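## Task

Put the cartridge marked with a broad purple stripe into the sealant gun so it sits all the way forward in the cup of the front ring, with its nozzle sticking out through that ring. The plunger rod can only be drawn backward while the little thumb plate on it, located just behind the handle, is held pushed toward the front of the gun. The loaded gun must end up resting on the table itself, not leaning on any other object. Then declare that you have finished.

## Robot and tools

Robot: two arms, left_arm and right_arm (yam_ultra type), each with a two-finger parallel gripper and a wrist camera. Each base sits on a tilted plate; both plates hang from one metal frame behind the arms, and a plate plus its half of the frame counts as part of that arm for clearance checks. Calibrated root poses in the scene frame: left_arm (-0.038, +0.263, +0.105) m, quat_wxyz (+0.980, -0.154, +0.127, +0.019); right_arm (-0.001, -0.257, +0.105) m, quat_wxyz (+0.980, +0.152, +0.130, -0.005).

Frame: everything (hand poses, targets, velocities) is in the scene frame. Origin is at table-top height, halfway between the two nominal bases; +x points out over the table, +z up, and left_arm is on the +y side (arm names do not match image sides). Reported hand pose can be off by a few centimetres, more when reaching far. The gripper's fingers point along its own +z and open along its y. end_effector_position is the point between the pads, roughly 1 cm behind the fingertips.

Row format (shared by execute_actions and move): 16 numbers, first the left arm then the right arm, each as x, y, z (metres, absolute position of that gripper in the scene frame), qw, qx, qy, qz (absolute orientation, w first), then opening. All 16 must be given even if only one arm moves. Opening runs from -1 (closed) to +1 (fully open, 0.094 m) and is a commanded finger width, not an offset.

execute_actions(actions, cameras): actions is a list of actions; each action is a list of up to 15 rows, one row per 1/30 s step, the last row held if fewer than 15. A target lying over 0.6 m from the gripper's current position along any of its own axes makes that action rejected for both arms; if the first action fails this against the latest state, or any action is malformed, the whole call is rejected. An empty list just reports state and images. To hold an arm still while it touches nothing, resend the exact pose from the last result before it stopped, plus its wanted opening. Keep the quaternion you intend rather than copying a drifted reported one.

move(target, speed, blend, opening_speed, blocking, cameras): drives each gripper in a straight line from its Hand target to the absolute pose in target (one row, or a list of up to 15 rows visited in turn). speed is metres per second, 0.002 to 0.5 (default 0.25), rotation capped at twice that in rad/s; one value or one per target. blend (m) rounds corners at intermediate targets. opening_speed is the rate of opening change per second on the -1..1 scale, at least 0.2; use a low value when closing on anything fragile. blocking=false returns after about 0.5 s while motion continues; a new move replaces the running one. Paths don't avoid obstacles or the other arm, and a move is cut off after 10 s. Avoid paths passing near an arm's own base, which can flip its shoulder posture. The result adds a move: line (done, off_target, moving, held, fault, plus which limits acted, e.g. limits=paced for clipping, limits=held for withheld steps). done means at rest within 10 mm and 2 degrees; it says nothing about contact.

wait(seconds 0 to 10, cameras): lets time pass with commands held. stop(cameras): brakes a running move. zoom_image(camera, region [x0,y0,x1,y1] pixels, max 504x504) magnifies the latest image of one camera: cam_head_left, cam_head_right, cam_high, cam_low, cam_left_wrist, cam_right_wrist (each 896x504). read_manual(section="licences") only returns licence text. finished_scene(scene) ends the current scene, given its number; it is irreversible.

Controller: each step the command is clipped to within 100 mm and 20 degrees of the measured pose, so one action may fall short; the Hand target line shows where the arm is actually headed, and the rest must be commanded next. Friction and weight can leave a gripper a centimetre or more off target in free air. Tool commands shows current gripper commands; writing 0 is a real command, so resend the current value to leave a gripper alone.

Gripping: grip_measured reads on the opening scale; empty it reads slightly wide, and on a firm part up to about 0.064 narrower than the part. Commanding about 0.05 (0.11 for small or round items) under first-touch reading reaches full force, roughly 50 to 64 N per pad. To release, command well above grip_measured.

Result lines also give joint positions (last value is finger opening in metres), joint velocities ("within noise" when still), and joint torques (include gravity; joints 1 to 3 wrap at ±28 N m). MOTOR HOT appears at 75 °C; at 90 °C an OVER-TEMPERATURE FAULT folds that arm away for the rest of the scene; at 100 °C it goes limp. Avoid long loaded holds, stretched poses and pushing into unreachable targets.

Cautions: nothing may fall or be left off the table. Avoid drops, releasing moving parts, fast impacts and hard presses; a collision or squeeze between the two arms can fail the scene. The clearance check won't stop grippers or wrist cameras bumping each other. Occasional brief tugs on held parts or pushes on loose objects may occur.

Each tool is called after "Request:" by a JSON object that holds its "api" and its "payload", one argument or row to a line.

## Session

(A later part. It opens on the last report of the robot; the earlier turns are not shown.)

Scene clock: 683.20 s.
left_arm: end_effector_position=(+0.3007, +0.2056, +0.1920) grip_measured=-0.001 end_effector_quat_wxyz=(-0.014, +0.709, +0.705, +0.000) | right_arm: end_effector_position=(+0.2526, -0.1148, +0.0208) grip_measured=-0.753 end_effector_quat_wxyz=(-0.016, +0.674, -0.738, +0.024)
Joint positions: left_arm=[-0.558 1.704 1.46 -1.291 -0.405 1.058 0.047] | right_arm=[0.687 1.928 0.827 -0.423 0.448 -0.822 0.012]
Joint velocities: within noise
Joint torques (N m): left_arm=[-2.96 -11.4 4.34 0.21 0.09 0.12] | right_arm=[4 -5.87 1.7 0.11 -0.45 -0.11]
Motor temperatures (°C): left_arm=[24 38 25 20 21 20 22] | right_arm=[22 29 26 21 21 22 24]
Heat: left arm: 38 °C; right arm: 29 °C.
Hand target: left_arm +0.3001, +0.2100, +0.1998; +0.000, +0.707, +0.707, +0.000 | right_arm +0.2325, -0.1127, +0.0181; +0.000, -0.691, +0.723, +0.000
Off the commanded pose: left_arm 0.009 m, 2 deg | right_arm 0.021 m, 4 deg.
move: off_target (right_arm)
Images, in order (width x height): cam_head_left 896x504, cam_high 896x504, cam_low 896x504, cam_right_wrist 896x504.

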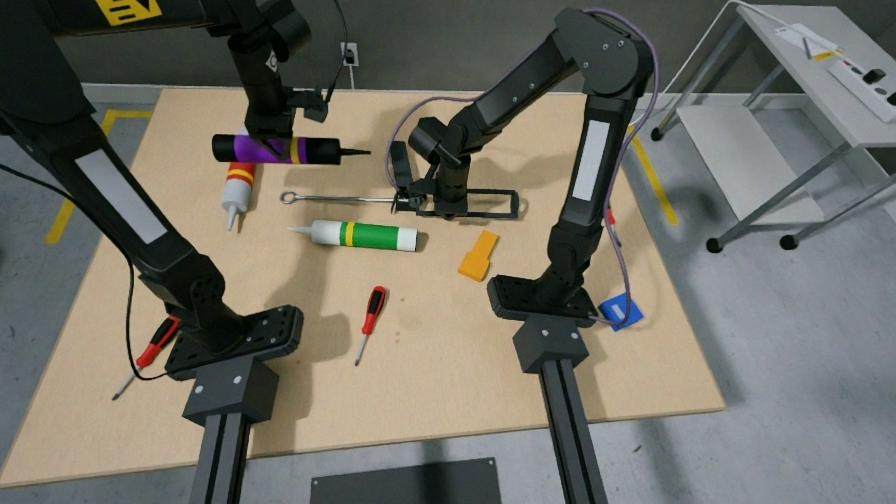

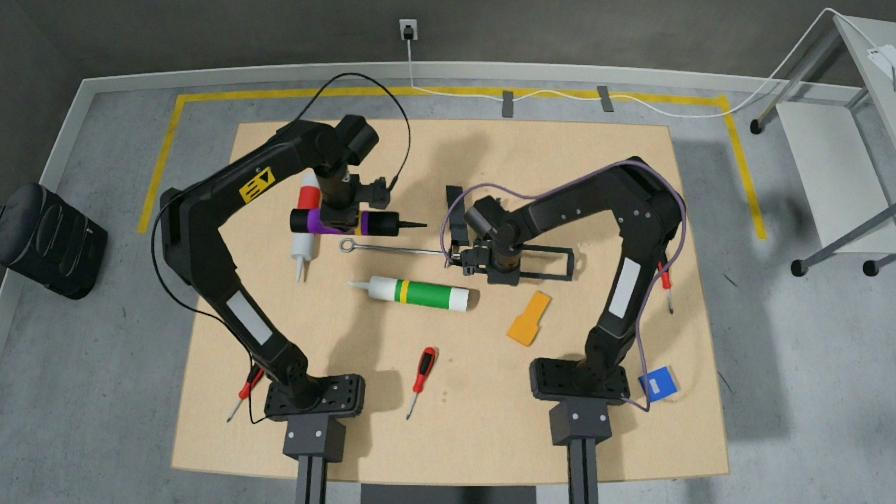

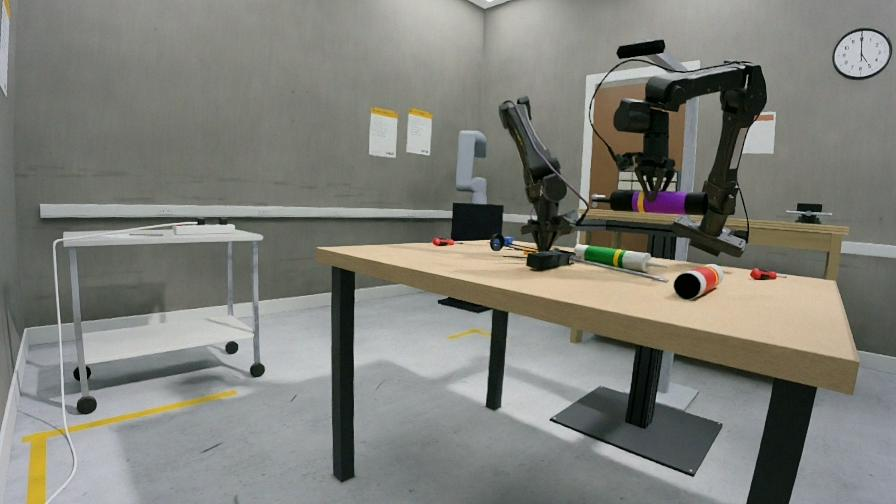

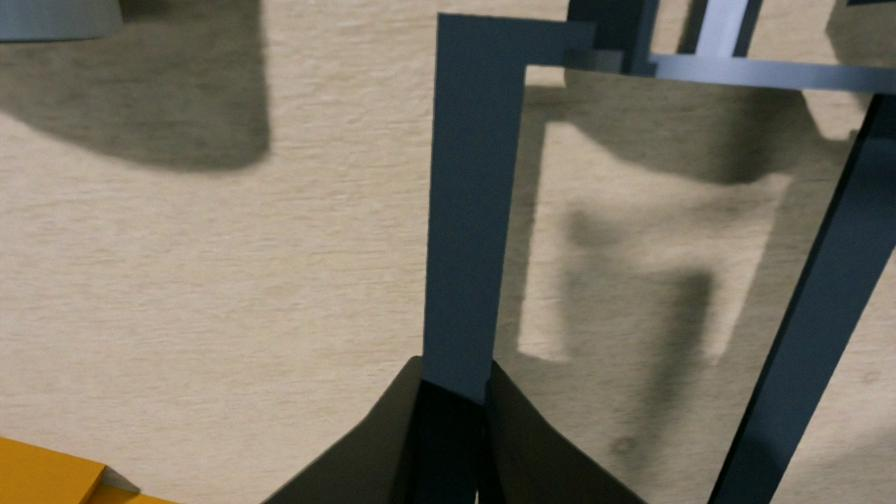

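Request:
{"api": "move", "payload": {
  "target": [0.300,0.21,0.20,0,0.7071,0.7071,0,-0.4,0.233,-0.088,0.018,0,-0.6780,0.7350,0,-1.0],
  "speed": 0.06,
  "cameras": ["cam_high","cam_head_left","cam_right_wrist","cam_low"]
}}

Scene clock: 699.07 s.
left_arm: end_effector_position=(+0.3007, +0.2056, +0.1920) grip_measured=-0.001 end_effector_quat_wxyz=(-0.014, +0.709, +0.705, +0.000) | right_arm: end_effector_position=(+0.2433, -0.1012, +0.0212) grip_measured=-0.753 end_effector_quat_wxyz=(+0.006, -0.665, +0.746, -0.025)
Joint positions: left_arm=[-0.558 1.704 1.46 -1.291 -0.405 1.058 0.047] | right_arm=[0.743 1.973 0.861 -0.461 0.453 -0.726 0.012]
Joint velocities: within noise
Joint torques (N m): left_arm=[-2.92 -11.4 4.34 0.2 0.09 0.11] | right_arm=[4.26 -4.03 5.56 0.19 -0.51 -0.01]
Motor temperatures (°C): left_arm=[24 38 25 20 21 20 22] | right_arm=[22 29 26 21 21 22 24]
Heat: left arm: 38 °C; right arm: 29 °C.
Hand target: left_arm +0.3001, +0.2100, +0.1998; +0.000, +0.707, +0.707, +0.000 | right_arm +0.2330, -0.0887, +0.0185; +0.000, -0.678, +0.735, +0.000
Off the commanded pose: left_arm 0.009 m, 2 deg | right_arm 0.017 m, 4 deg.
move: off_target (right_arm)
Images, in order (width x height): cam_head_left 896x504, cam_high 896x504, cam_low 896x504, cam_right_wrist 896x504.

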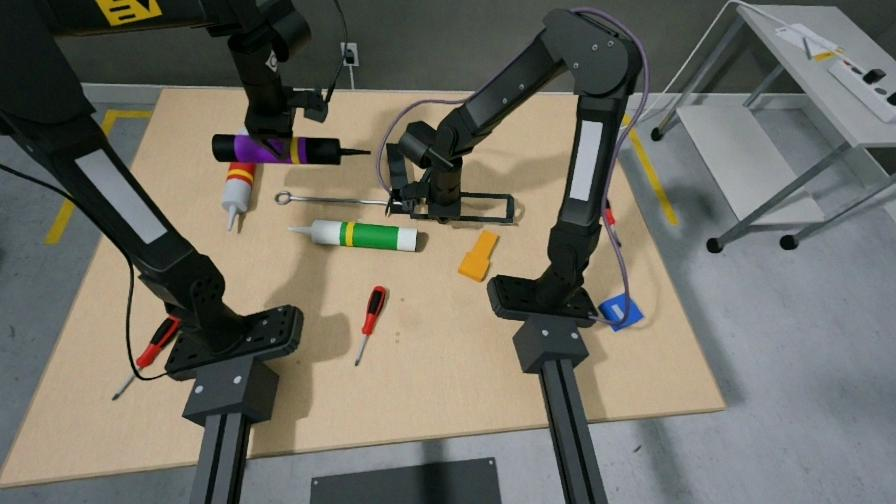

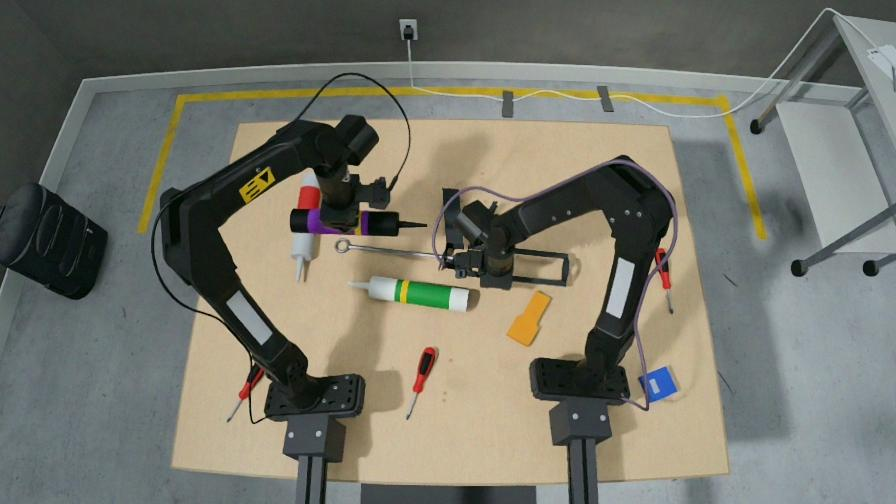

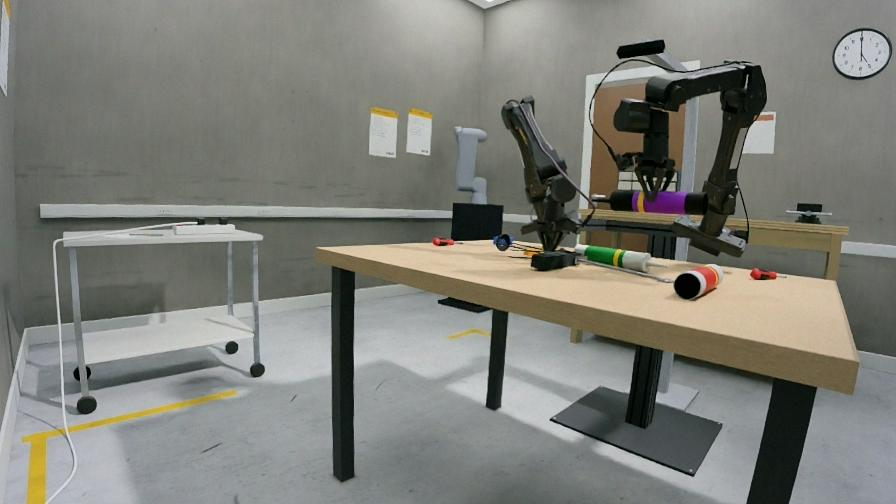

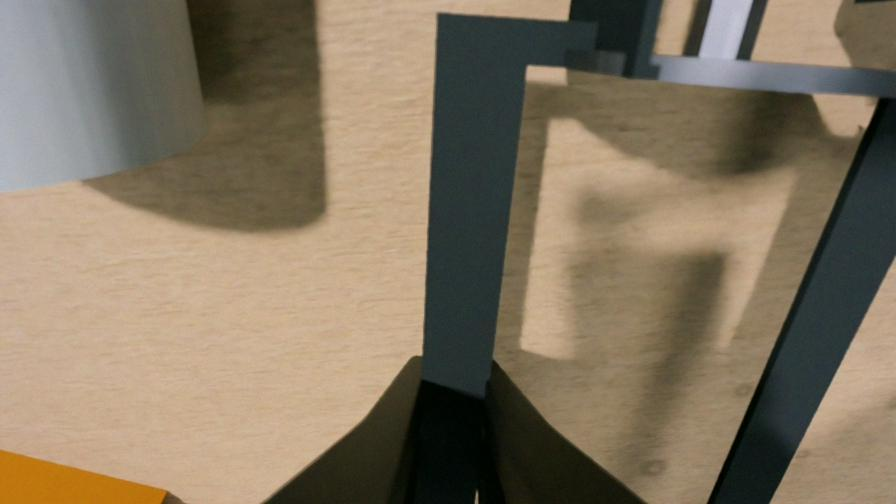

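Request:
{"api": "move", "payload": {
  "target": [
    [0.300,0.21,0.20,0,0.7071,0.7071,0,-0.4,0.2385,-0.099,0.017,0,-0.665,0.746,0,-0.3],
    [0.300,0.21,0.20,0,0.7071,0.7071,0,-0.4,0.2385,-0.099,0.14,0,-0.665,0.746,0,-0.3],
    [0.300,0.21,0.20,0,0.7071,0.7071,0,-0.4,0.30,-0.25,0.25,0,-0.0393,-0.9992,0,-0.3],
    [0.300,0.21,0.20,0,0.7071,0.7071,0,-0.4,0.33,-0.25,0.26,0,0.7343,0.6788,0,-0.3]
  ],
  "speed": [0.1,0.2,0.5,0.5],
  "cameras": ["cam_high","cam_head_left","cam_right_wrist","cam_low"]
}}

Scene clock: 737.70 s.
left_arm: end_effector_position=(+0.3007, +0.2056, +0.1920) grip_measured=-0.001 end_effector_quat_wxyz=(-0.014, +0.709, +0.705, +0.000) | right_arm: end_effector_position=(+0.3281, -0.2497, +0.2561) grip_measured=-0.302 end_effector_quat_wxyz=(+0.001, +0.727, +0.686, +0.004)
Joint positions: left_arm=[-0.558 1.704 1.46 -1.291 -0.405 1.058 0.047] | right_arm=[0.475 1.544 1.59 -1.509 0.39 2.07 0.033]
Joint velocities: within noise
Joint torques (N m): left_arm=[-2.93 -11.41 4.37 0.2 0.09 0.12] | right_arm=[1.78 -4.3 8.92 0.02 -0.07 0.11]
Motor temperatures (°C): left_arm=[24 39 25 20 20 20 22] | right_arm=[22 29 27 21 21 22 24]
Heat: left arm: 39 °C; right arm: 29 °C.
Hand target: left_arm +0.3000, +0.2100, +0.1998; +0.000, +0.707, +0.707, +0.000 | right_arm +0.3300, -0.2502, +0.2598; -0.002, +0.731, +0.683, +0.003
Off the commanded pose: left_arm 0.009 m, 2 deg | right_arm 0.004 m, 1 deg.
joint sent to its limit (right arm) — joint 6 (wrist roll), upper limit. The joint targets still meet the commanded pose.
move: done
Images, in order (width x height): cam_head_left 896x504, cam_high 896x504, cam_low 896x504, cam_right_wrist 896x504.

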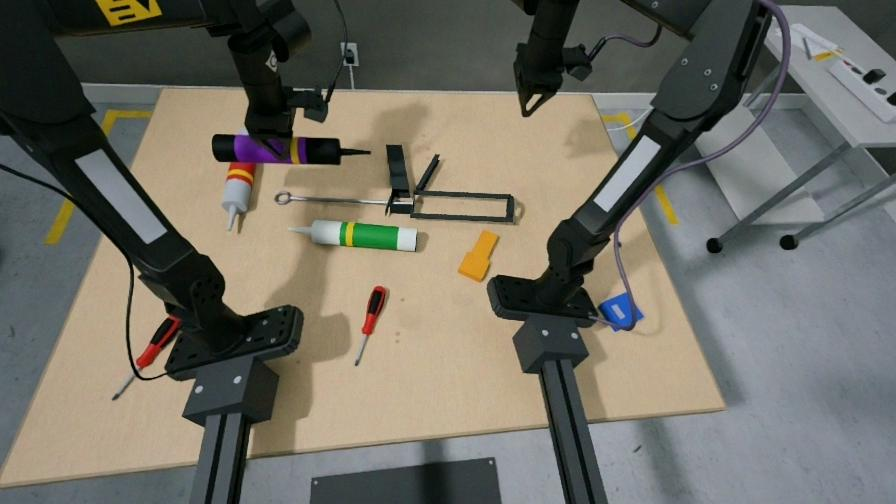

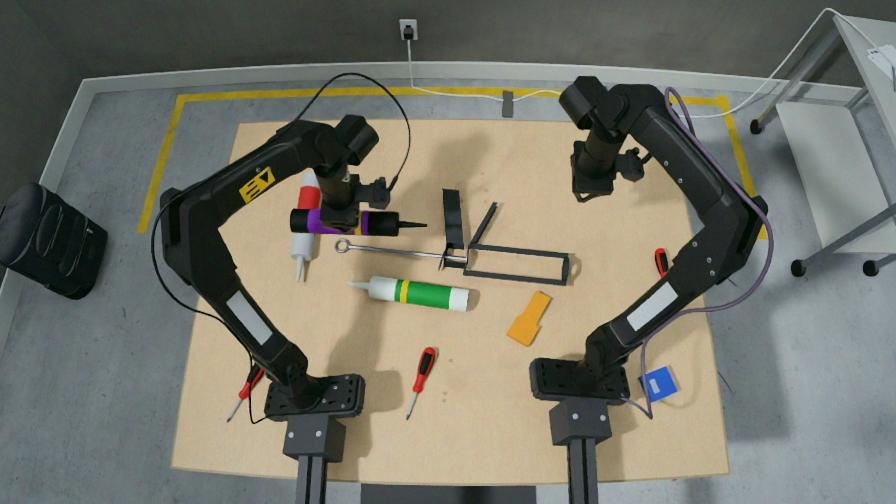

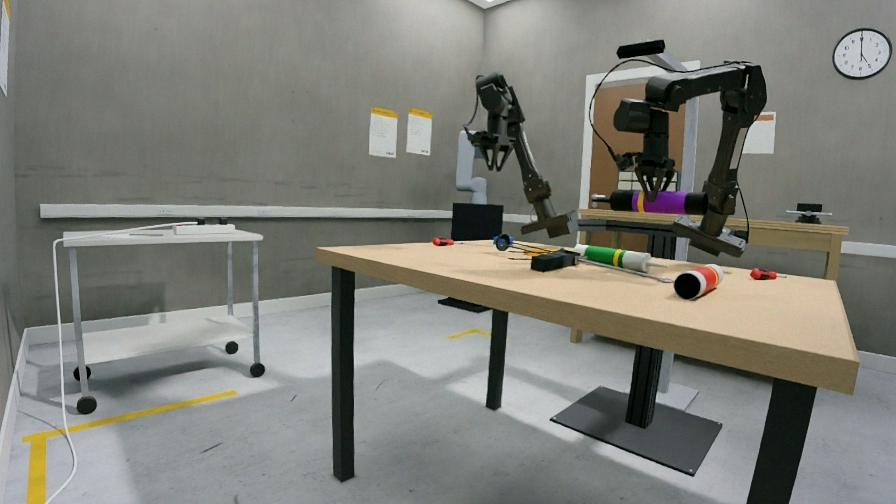

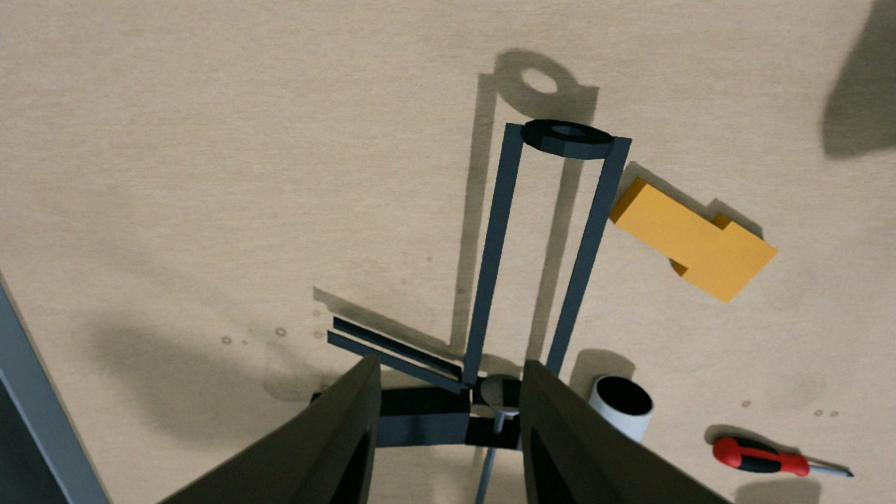

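Request:
{"api": "move", "payload": {
  "target": [
    [0.44,0.12,0.16,0,0.7071,0.7071,0,-0.4,0.33,-0.25,0.26,0,0.7343,0.6788,0,-0.3],
    [0.445,0.12,0.08,0,0.7071,0.7071,0,-0.4,0.33,-0.25,0.26,0,0.7343,0.6788,0,-0.3]
  ],
  "speed": [0.2,0.1]
}}

Scene clock: 752.37 s.
left_arm: end_effector_position=(+0.4484, +0.1236, +0.0863) grip_measured=-0.001 end_effector_quat_wxyz=(+0.003, +0.701, +0.713, +0.007) | right_arm: end_effector_position=(+0.3280, -0.2496, +0.2561) grip_measured=-0.302 end_effector_quat_wxyz=(+0.000, +0.728, +0.686, +0.004)
Joint positions: left_arm=[-0.474 2.429 2.191 -1.221 -0.402 1.143 0.047] | right_arm=[0.475 1.544 1.59 -1.51 0.389 2.071 0.033]
Joint velocities: within noise
Joint torques (N m): left_arm=[-5.5 -12.9 4.59 0.3 0.12 0.12] | right_arm=[1.78 -4.29 8.95 0.03 -0.07 0.1]
Motor temperatures (°C): left_arm=[24 39 25 20 20 20 23] | right_arm=[22 29 28 21 21 22 24]
Heat: left arm: 39 °C; right arm: 29 °C.
Hand target: left_arm +0.4450, +0.1201, +0.0801; +0.000, +0.707, +0.707, +0.000 | right_arm +0.3300, -0.2502, +0.2598; -0.003, +0.731, +0.683, +0.003
Off the commanded pose: left_arm 0.008 m, 1 deg | right_arm 0.004 m, 1 deg.
joint sent to its limit (right arm) — joint 6 (wrist roll), upper limit. The joint targets still meet the commanded pose.
move: done

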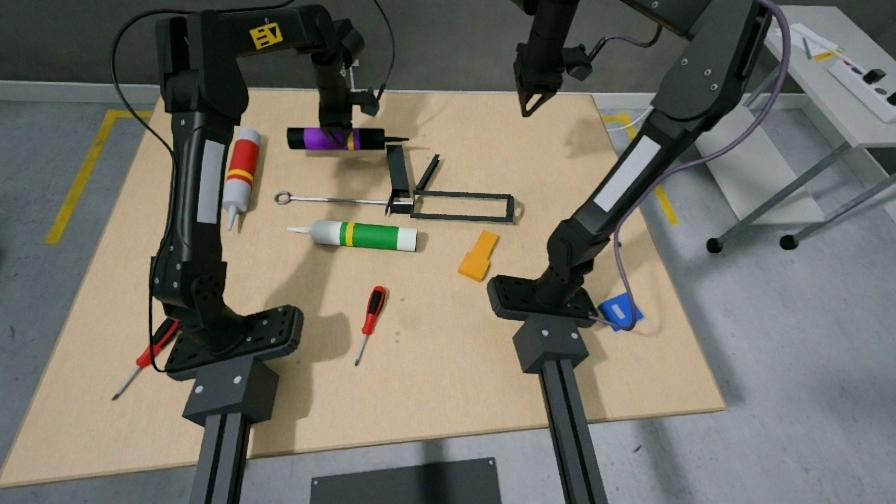

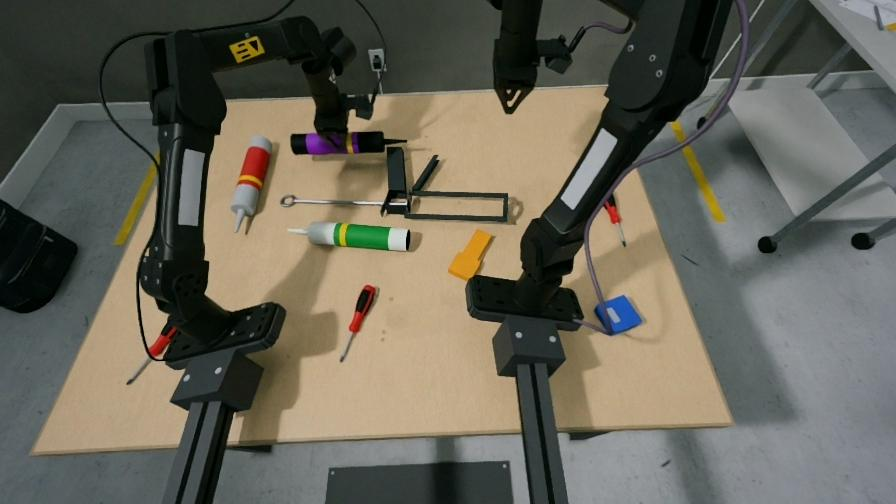

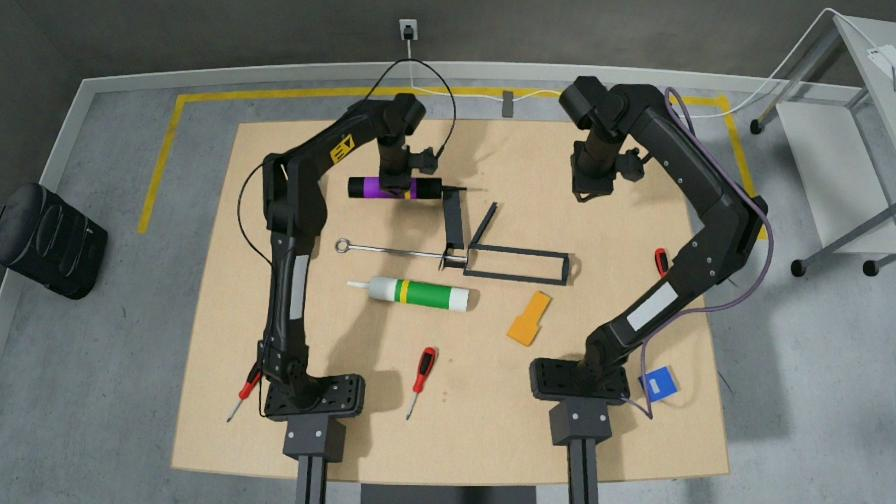

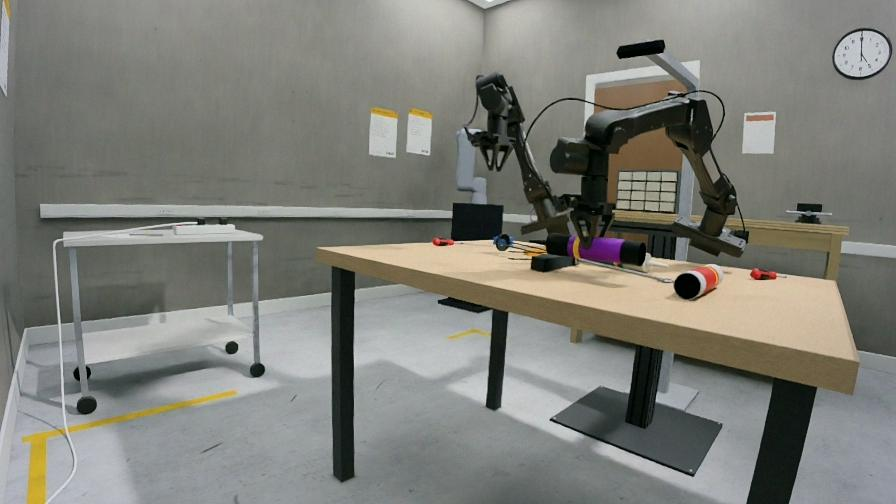

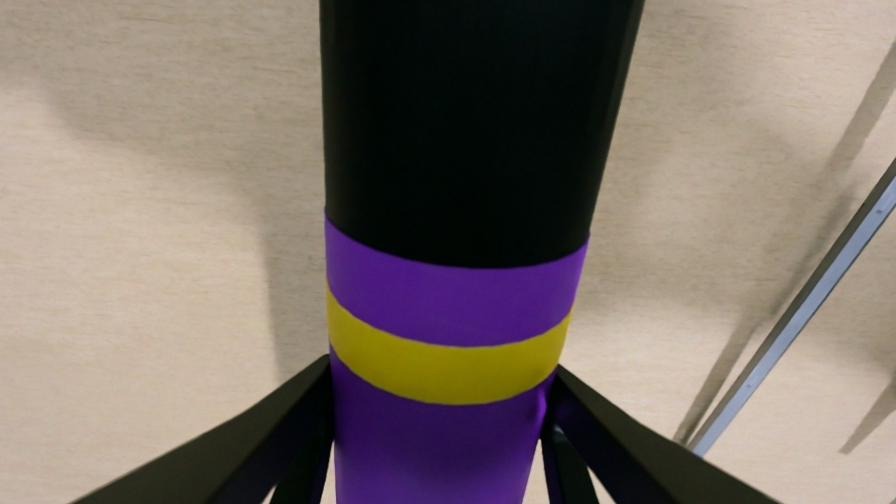

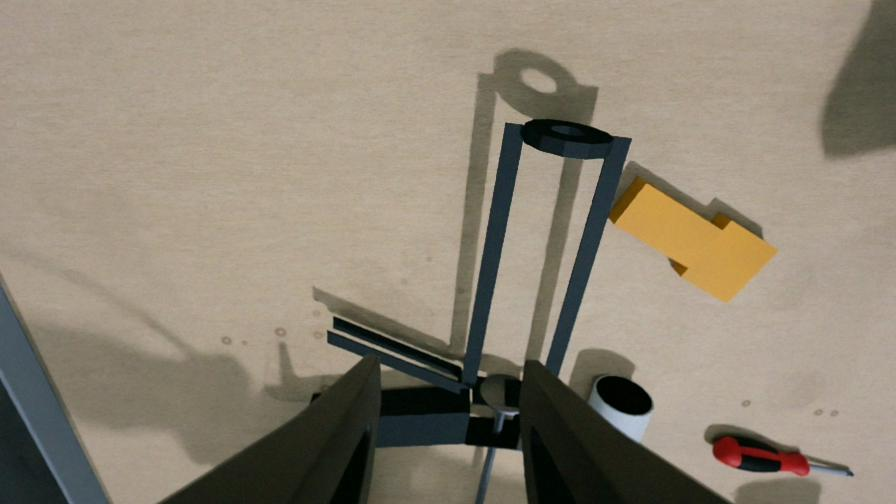

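Request:
{"api": "move", "payload": {
  "target": [
    [0.455,0.141,0.08,0,0.7071,0.7071,0,-0.4,0.33,-0.25,0.26,0,0.7343,0.6788,0,-0.3],
    [0.455,0.141,0.045,0,0.7071,0.7071,0,-0.4,0.33,-0.25,0.26,0,0.7343,0.6788,0,-0.3]
  ],
  "speed": [0.1,0.06],
  "cameras": ["cam_head_left","cam_high","cam_low","cam_left_wrist"]
}}

Scene clock: 762.97 s.
left_arm: end_effector_position=(+0.4587, +0.1439, +0.0532) grip_measured=-0.001 end_effector_quat_wxyz=(+0.005, +0.702, +0.712, +0.007) | right_arm: end_effector_position=(+0.3280, -0.2496, +0.2561) grip_measured=-0.302 end_effector_quat_wxyz=(+0.000, +0.728, +0.686, +0.004)
Joint positions: left_arm=[-0.404 2.445 2.133 -1.116 -0.391 1.221 0.047] | right_arm=[0.475 1.544 1.59 -1.51 0.389 2.071 0.033]
Joint velocities: within noise
Joint torques (N m): left_arm=[-5.34 -12.81 4.49 0.33 0.09 0.1] | right_arm=[1.78 -4.3 8.95 0.03 -0.07 0.1]
Motor temperatures (°C): left_arm=[24 38 25 20 20 20 23] | right_arm=[22 29 29 21 21 22 24]
Heat: left arm: 38 °C; right arm: 29 °C.
Hand target: left_arm +0.4549, +0.1410, +0.0451; +0.000, +0.707, +0.707, +0.000 | right_arm +0.3300, -0.2502, +0.2598; -0.002, +0.731, +0.683, +0.003
Off the commanded pose: left_arm 0.009 m, 1 deg | right_arm 0.004 m, 1 deg.
joint sent to its limit (right arm) — joint 6 (wrist roll), upper limit. The joint targets still meet the commanded pose.
move: done
Images, in order (width x height): cam_head_left 896x504, cam_high 896x504, cam_low 896x504, cam_left_wrist 896x504.

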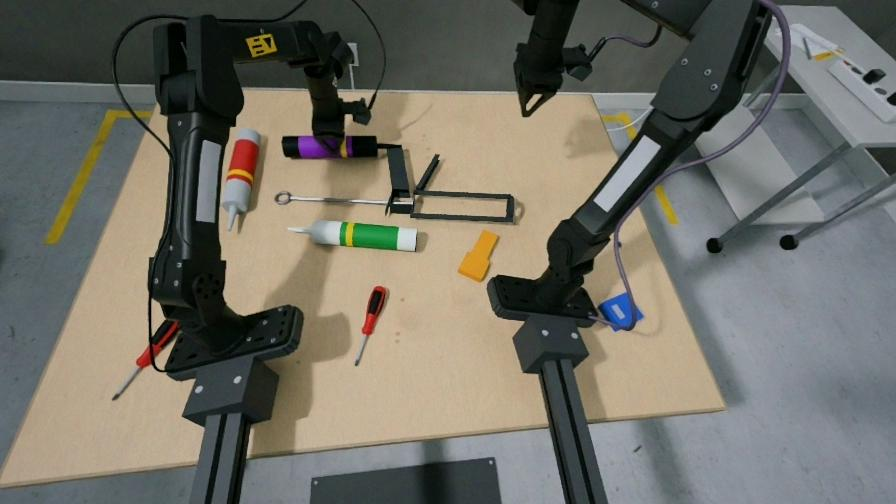

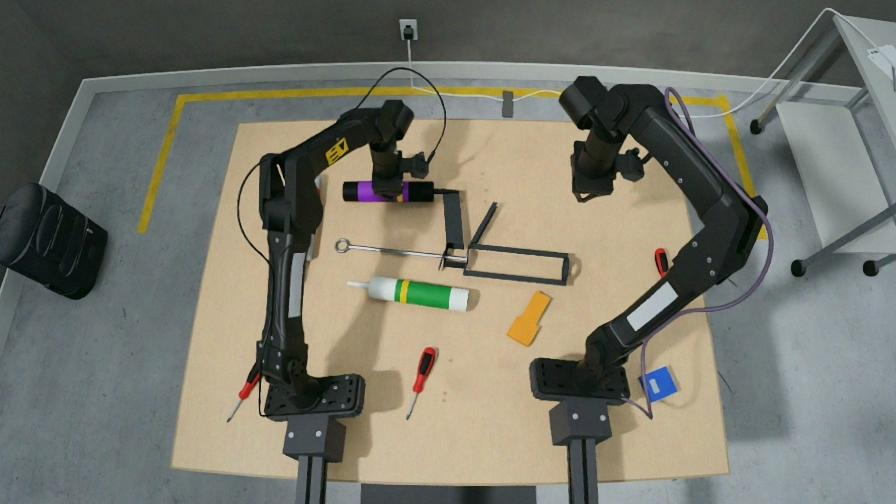

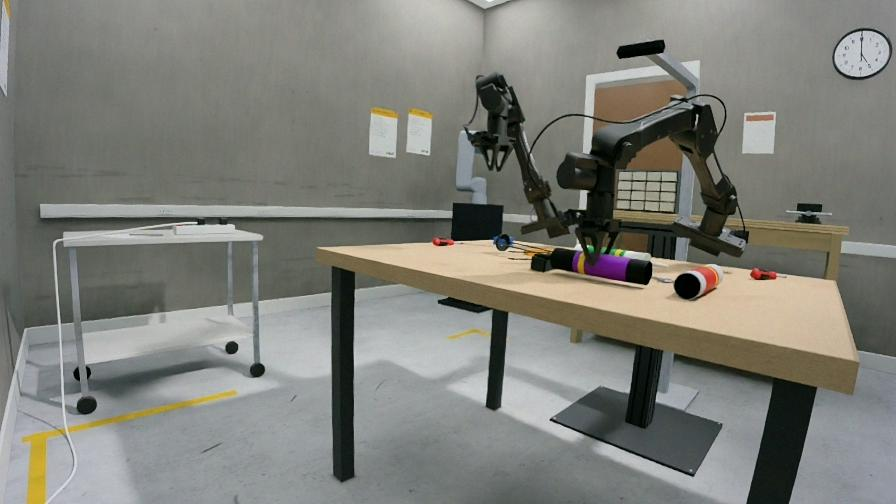

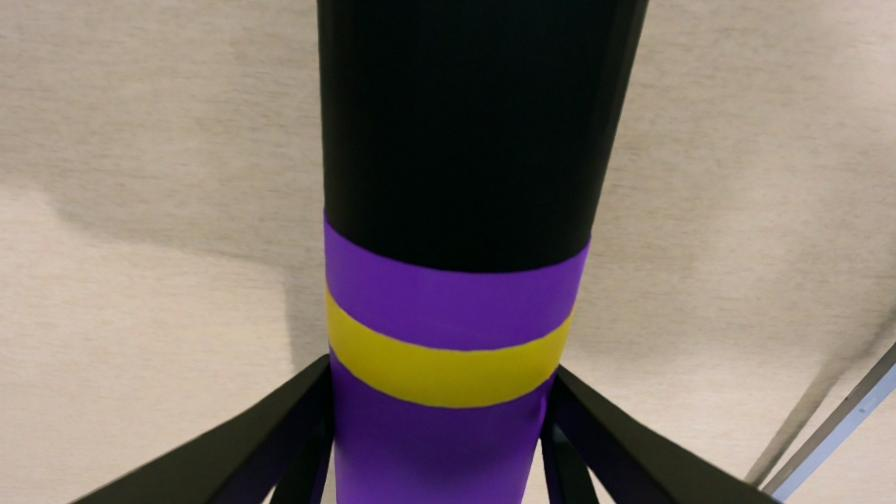

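Request:
{"api": "zoom_image", "payload": {
  "camera": "cam_head_left",
  "region": [270, 110, 450, 230]
}}

Request:
{"api": "zoom_image", "payload": {
  "camera": "cam_low",
  "region": [500, 220, 740, 320]
}}

Scaled by 2.800 from the camera's 896x504 image, which has a finer 1280x720 frame.

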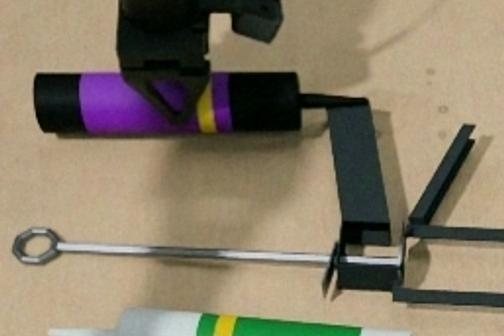

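Scaled by 2.100 from the camera's 896x504 image, which has a finer 1280x720 frame.

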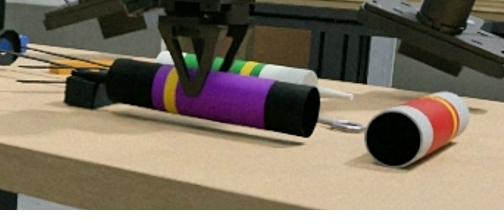

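Request:
{"api": "move", "payload": {
  "target": [
    [0.475,0.147,0.045,0,0.7071,0.7071,0,-0.4,0.33,-0.25,0.26,0,0.7343,0.6788,0,-0.3],
    [0.475,0.147,0.037,0,0.7071,0.7071,0,-0.4,0.33,-0.25,0.26,0,0.7343,0.6788,0,-0.3]
  ],
  "speed": [0.1,0.04],
  "cameras": ["cam_head_left","cam_low"]
}}

Request:
{"api": "zoom_image", "payload": {
  "camera": "cam_head_left",
  "region": [270, 110, 450, 230]
}}

Request:
{"api": "zoom_image", "payload": {
  "camera": "cam_low",
  "region": [500, 220, 740, 320]
}}

Scene clock: 776.57 s.
left_arm: end_effector_position=(+0.4764, +0.1481, +0.0447) grip_measured=-0.001 end_effector_quat_wxyz=(+0.008, +0.701, +0.713, +0.006) | right_arm: end_effector_position=(+0.3280, -0.2496, +0.2561) grip_measured=-0.302 end_effector_quat_wxyz=(+0.000, +0.728, +0.686, +0.004)
Joint positions: left_arm=[-0.378 2.526 2.271 -1.157 -0.384 1.25 0.047] | right_arm=[0.475 1.544 1.59 -1.51 0.389 2.071 0.033]
Joint velocities: within noise
Joint torques (N m): left_arm=[-5.2 -12.04 7.27 0.11 0.06 0.14] | right_arm=[1.78 -4.29 8.95 0.03 -0.07 0.1]
Motor temperatures (°C): left_arm=[24 38 25 20 20 20 23] | right_arm=[22 29 29 21 21 22 24]
Heat: left arm: 38 °C; right arm: 29 °C.
Hand target: left_arm +0.4748, +0.1470, +0.0372; +0.001, +0.707, +0.707, +0.000 | right_arm +0.3300, -0.2502, +0.2598; -0.002, +0.731, +0.683, +0.003
Off the commanded pose: left_arm 0.008 m, 1 deg | right_arm 0.004 m, 1 deg.
joint sent to its limit (right arm) — joint 6 (wrist roll), upper limit. The joint targets still meet the commanded pose.
move: done
Images, in order (width x height): cam_head_left 896x504, cam_low 896x504.

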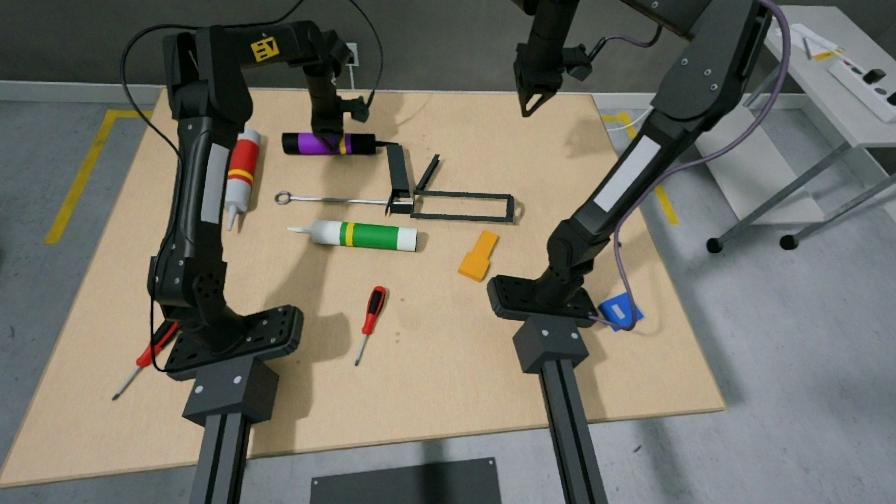

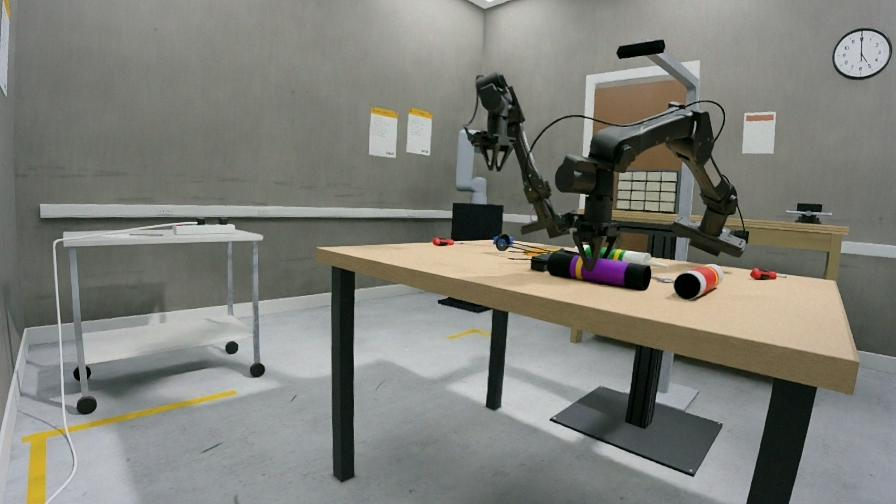

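Scaled by 2.800 from the camera's 896x504 image, which has a finer 1280x720 frame.

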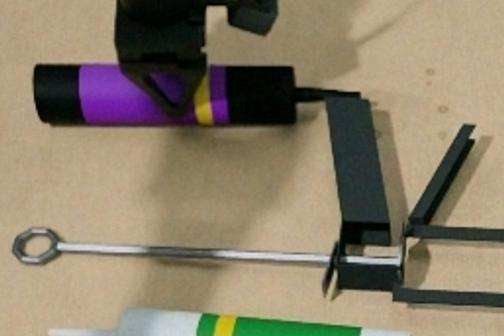

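Scaled by 2.100 from the camera's 896x504 image, which has a finer 1280x720 frame.

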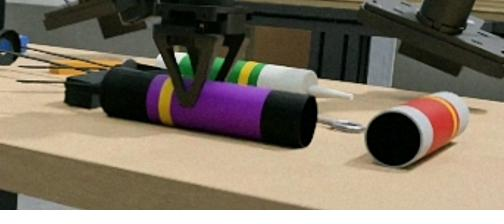

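Request:
{"api": "move", "payload": {
  "target": [
    [0.475,0.147,0.037,0,0.7071,0.7071,0,0.35,0.33,-0.25,0.26,0,0.7343,0.6788,0,-0.3],
    [0.475,0.195,0.037,0,0.7071,0.7071,0,0.35,0.33,-0.25,0.26,0,0.7343,0.6788,0,-0.3]
  ],
  "speed": [0.1,0.08],
  "opening_speed": 0.8,
  "cameras": ["cam_head_left","cam_low","cam_left_wrist"]
}}

Scene clock: 787.67 s.
left_arm: end_effector_position=(+0.4736, +0.1916, +0.0287) grip_measured=+0.348 end_effector_quat_wxyz=(-0.011, +0.707, +0.707, +0.002) | right_arm: end_effector_position=(+0.3280, -0.2496, +0.2561) grip_measured=-0.302 end_effector_quat_wxyz=(+0.000, +0.728, +0.686, +0.004)
Joint positions: left_arm=[-0.293 2.483 2.187 -1.12 -0.382 1.343 0.063] | right_arm=[0.475 1.544 1.59 -1.51 0.389 2.071 0.033]
Joint velocities: within noise
Joint torques (N m): left_arm=[-4.81 -16.99 3.6 0.27 0.17 0.1] | right_arm=[1.78 -4.29 8.94 0.03 -0.07 0.09]
Motor temperatures (°C): left_arm=[25 39 26 20 20 20 22] | right_arm=[22 29 29 21 21 22 24]
Heat: left arm: 39 °C; right arm: 29 °C.
Hand target: left_arm +0.4750, +0.1949, +0.0369; -0.001, +0.707, +0.707, +0.000 | right_arm +0.3300, -0.2502, +0.2598; -0.002, +0.731, +0.683, +0.003
Off the commanded pose: left_arm 0.009 m, 1 deg | right_arm 0.004 m, 1 deg.
joint sent to its limit (right arm) — joint 6 (wrist roll), upper limit. The joint targets still meet the commanded pose.
move: done
Images, in order (width x height): cam_head_left 896x504, cam_low 896x504, cam_left_wrist 896x504.

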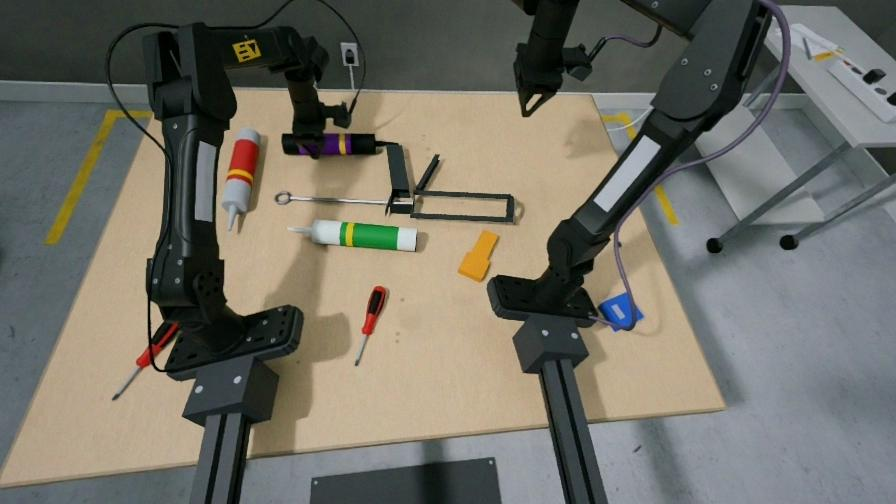

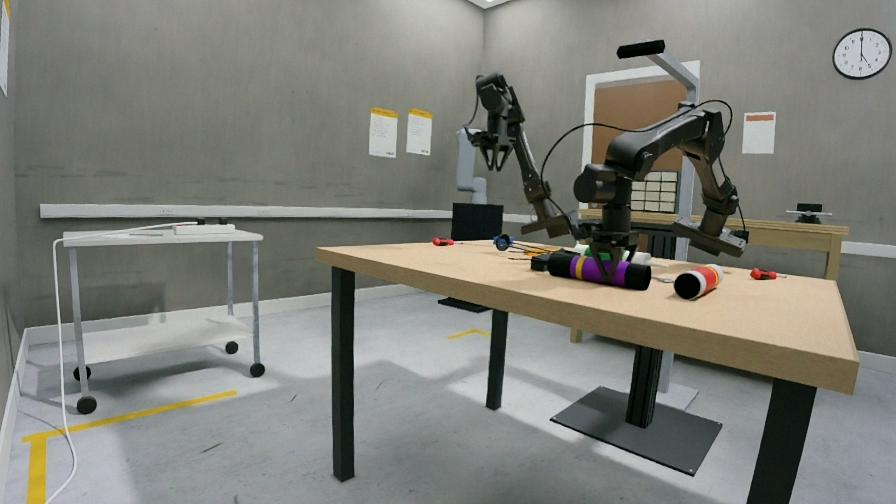

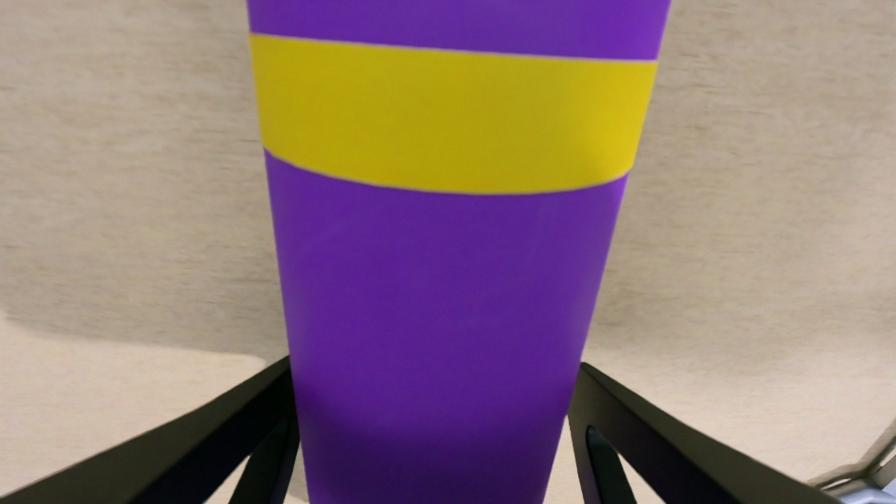

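Request:
{"api": "move", "payload": {
  "target": [0.476,0.199,0.052,0,0.7071,0.7071,0,0.35,0.33,-0.25,0.26,0,0.7343,0.6788,0,-0.3],
  "speed": 0.08,
  "cameras": ["cam_low","cam_left_wrist"]
}}

Scene clock: 799.03 s.
left_arm: end_effector_position=(+0.4714, +0.1948, +0.0358) grip_measured=+0.348 end_effector_quat_wxyz=(-0.014, +0.708, +0.706, +0.000) | right_arm: end_effector_position=(+0.3280, -0.2496, +0.2561) grip_measured=-0.302 end_effector_quat_wxyz=(+0.000, +0.728, +0.686, +0.004)
Joint positions: left_arm=[-0.293 2.468 2.187 -1.143 -0.382 1.343 0.063] | right_arm=[0.475 1.544 1.59 -1.51 0.389 2.071 0.033]
Joint velocities: within noise
Joint torques (N m): left_arm=[-5.03 -17.2 5.57 0.05 0.16 0.09] | right_arm=[1.78 -4.29 8.95 0.03 -0.06 0.09]
Motor temperatures (°C): left_arm=[24 46 26 20 20 20 22] | right_arm=[22 29 29 21 21 22 24]
Heat: left arm: 46 °C; right arm: 29 °C.
Hand target: left_arm +0.4759, +0.1989, +0.0518; +0.000, +0.707, +0.707, +0.000 | right_arm +0.3300, -0.2502, +0.2598; -0.002, +0.731, +0.683, +0.003
Off the commanded pose: left_arm 0.017 m, 2 deg | right_arm 0.004 m, 1 deg.
joint sent to its limit (right arm) — joint 6 (wrist roll), upper limit. The joint targets still meet the commanded pose.
move: off_target (left_arm)
Images, in order (width x height): cam_low 896x504, cam_left_wrist 896x504.

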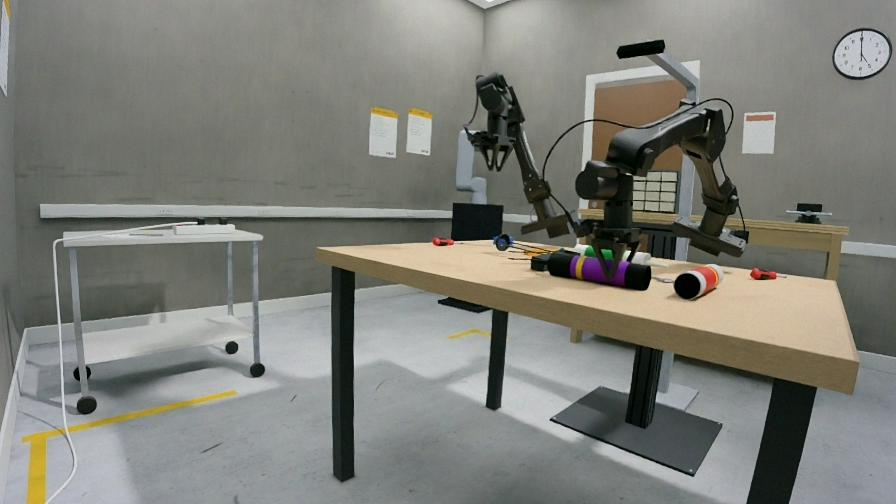

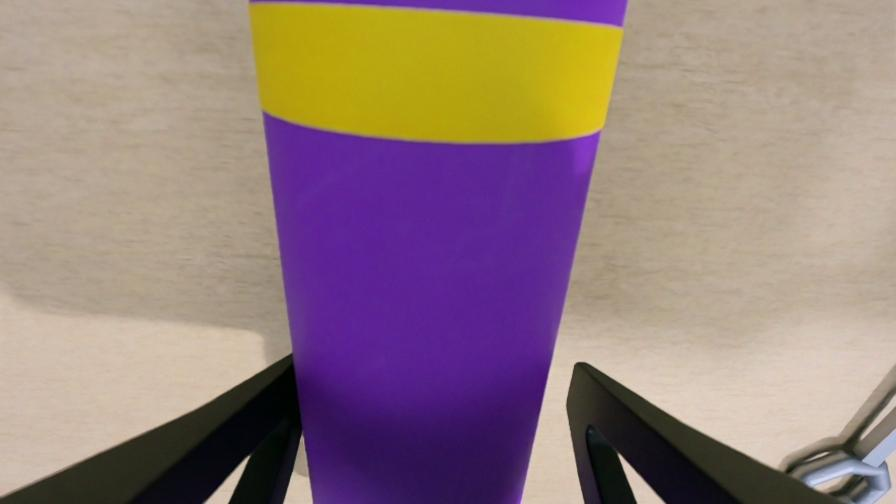

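Request:
{"api": "move", "payload": {
  "target": [0.482,0.200,0.062,0,0.7071,0.7071,0,0.35,0.33,-0.25,0.26,0,0.7343,0.6788,0,-0.3],
  "speed": 0.08,
  "cameras": ["cam_left_wrist"]
}}

Scene clock: 808.50 s.
left_arm: end_effector_position=(+0.4783, +0.2000, +0.0530) grip_measured=+0.348 end_effector_quat_wxyz=(-0.010, +0.707, +0.707, +0.003) | right_arm: end_effector_position=(+0.3280, -0.2496, +0.2561) grip_measured=-0.302 end_effector_quat_wxyz=(+0.000, +0.728, +0.686, +0.004)
Joint positions: left_arm=[-0.293 2.468 2.261 -1.208 -0.382 1.343 0.063] | right_arm=[0.475 1.544 1.59 -1.51 0.389 2.071 0.033]
Joint velocities: within noise
Joint torques (N m): left_arm=[-5.27 -15.02 6.82 0.07 0.15 0.07] | right_arm=[1.78 -4.29 8.95 0.03 -0.07 0.1]
Motor temperatures (°C): left_arm=[24 45 26 20 20 20 21] | right_arm=[22 29 29 21 21 22 23]
Heat: left arm: 45 °C; right arm: 29 °C.
Hand target: left_arm +0.4819, +0.2000, +0.0621; +0.000, +0.707, +0.707, +0.000 | right_arm +0.3300, -0.2502, +0.2598; -0.003, +0.731, +0.683, +0.003
Off the commanded pose: left_arm 0.010 m, 1 deg | right_arm 0.004 m, 1 deg.
joint sent to its limit (right arm) — joint 6 (wrist roll), upper limit. The joint targets still meet the commanded pose.
move: done
Images, in order (width x height): cam_left_wrist 896x504.

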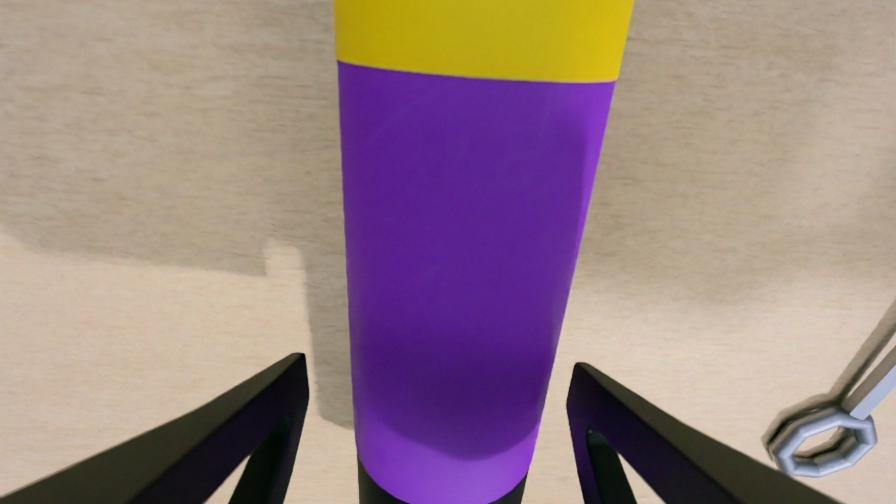

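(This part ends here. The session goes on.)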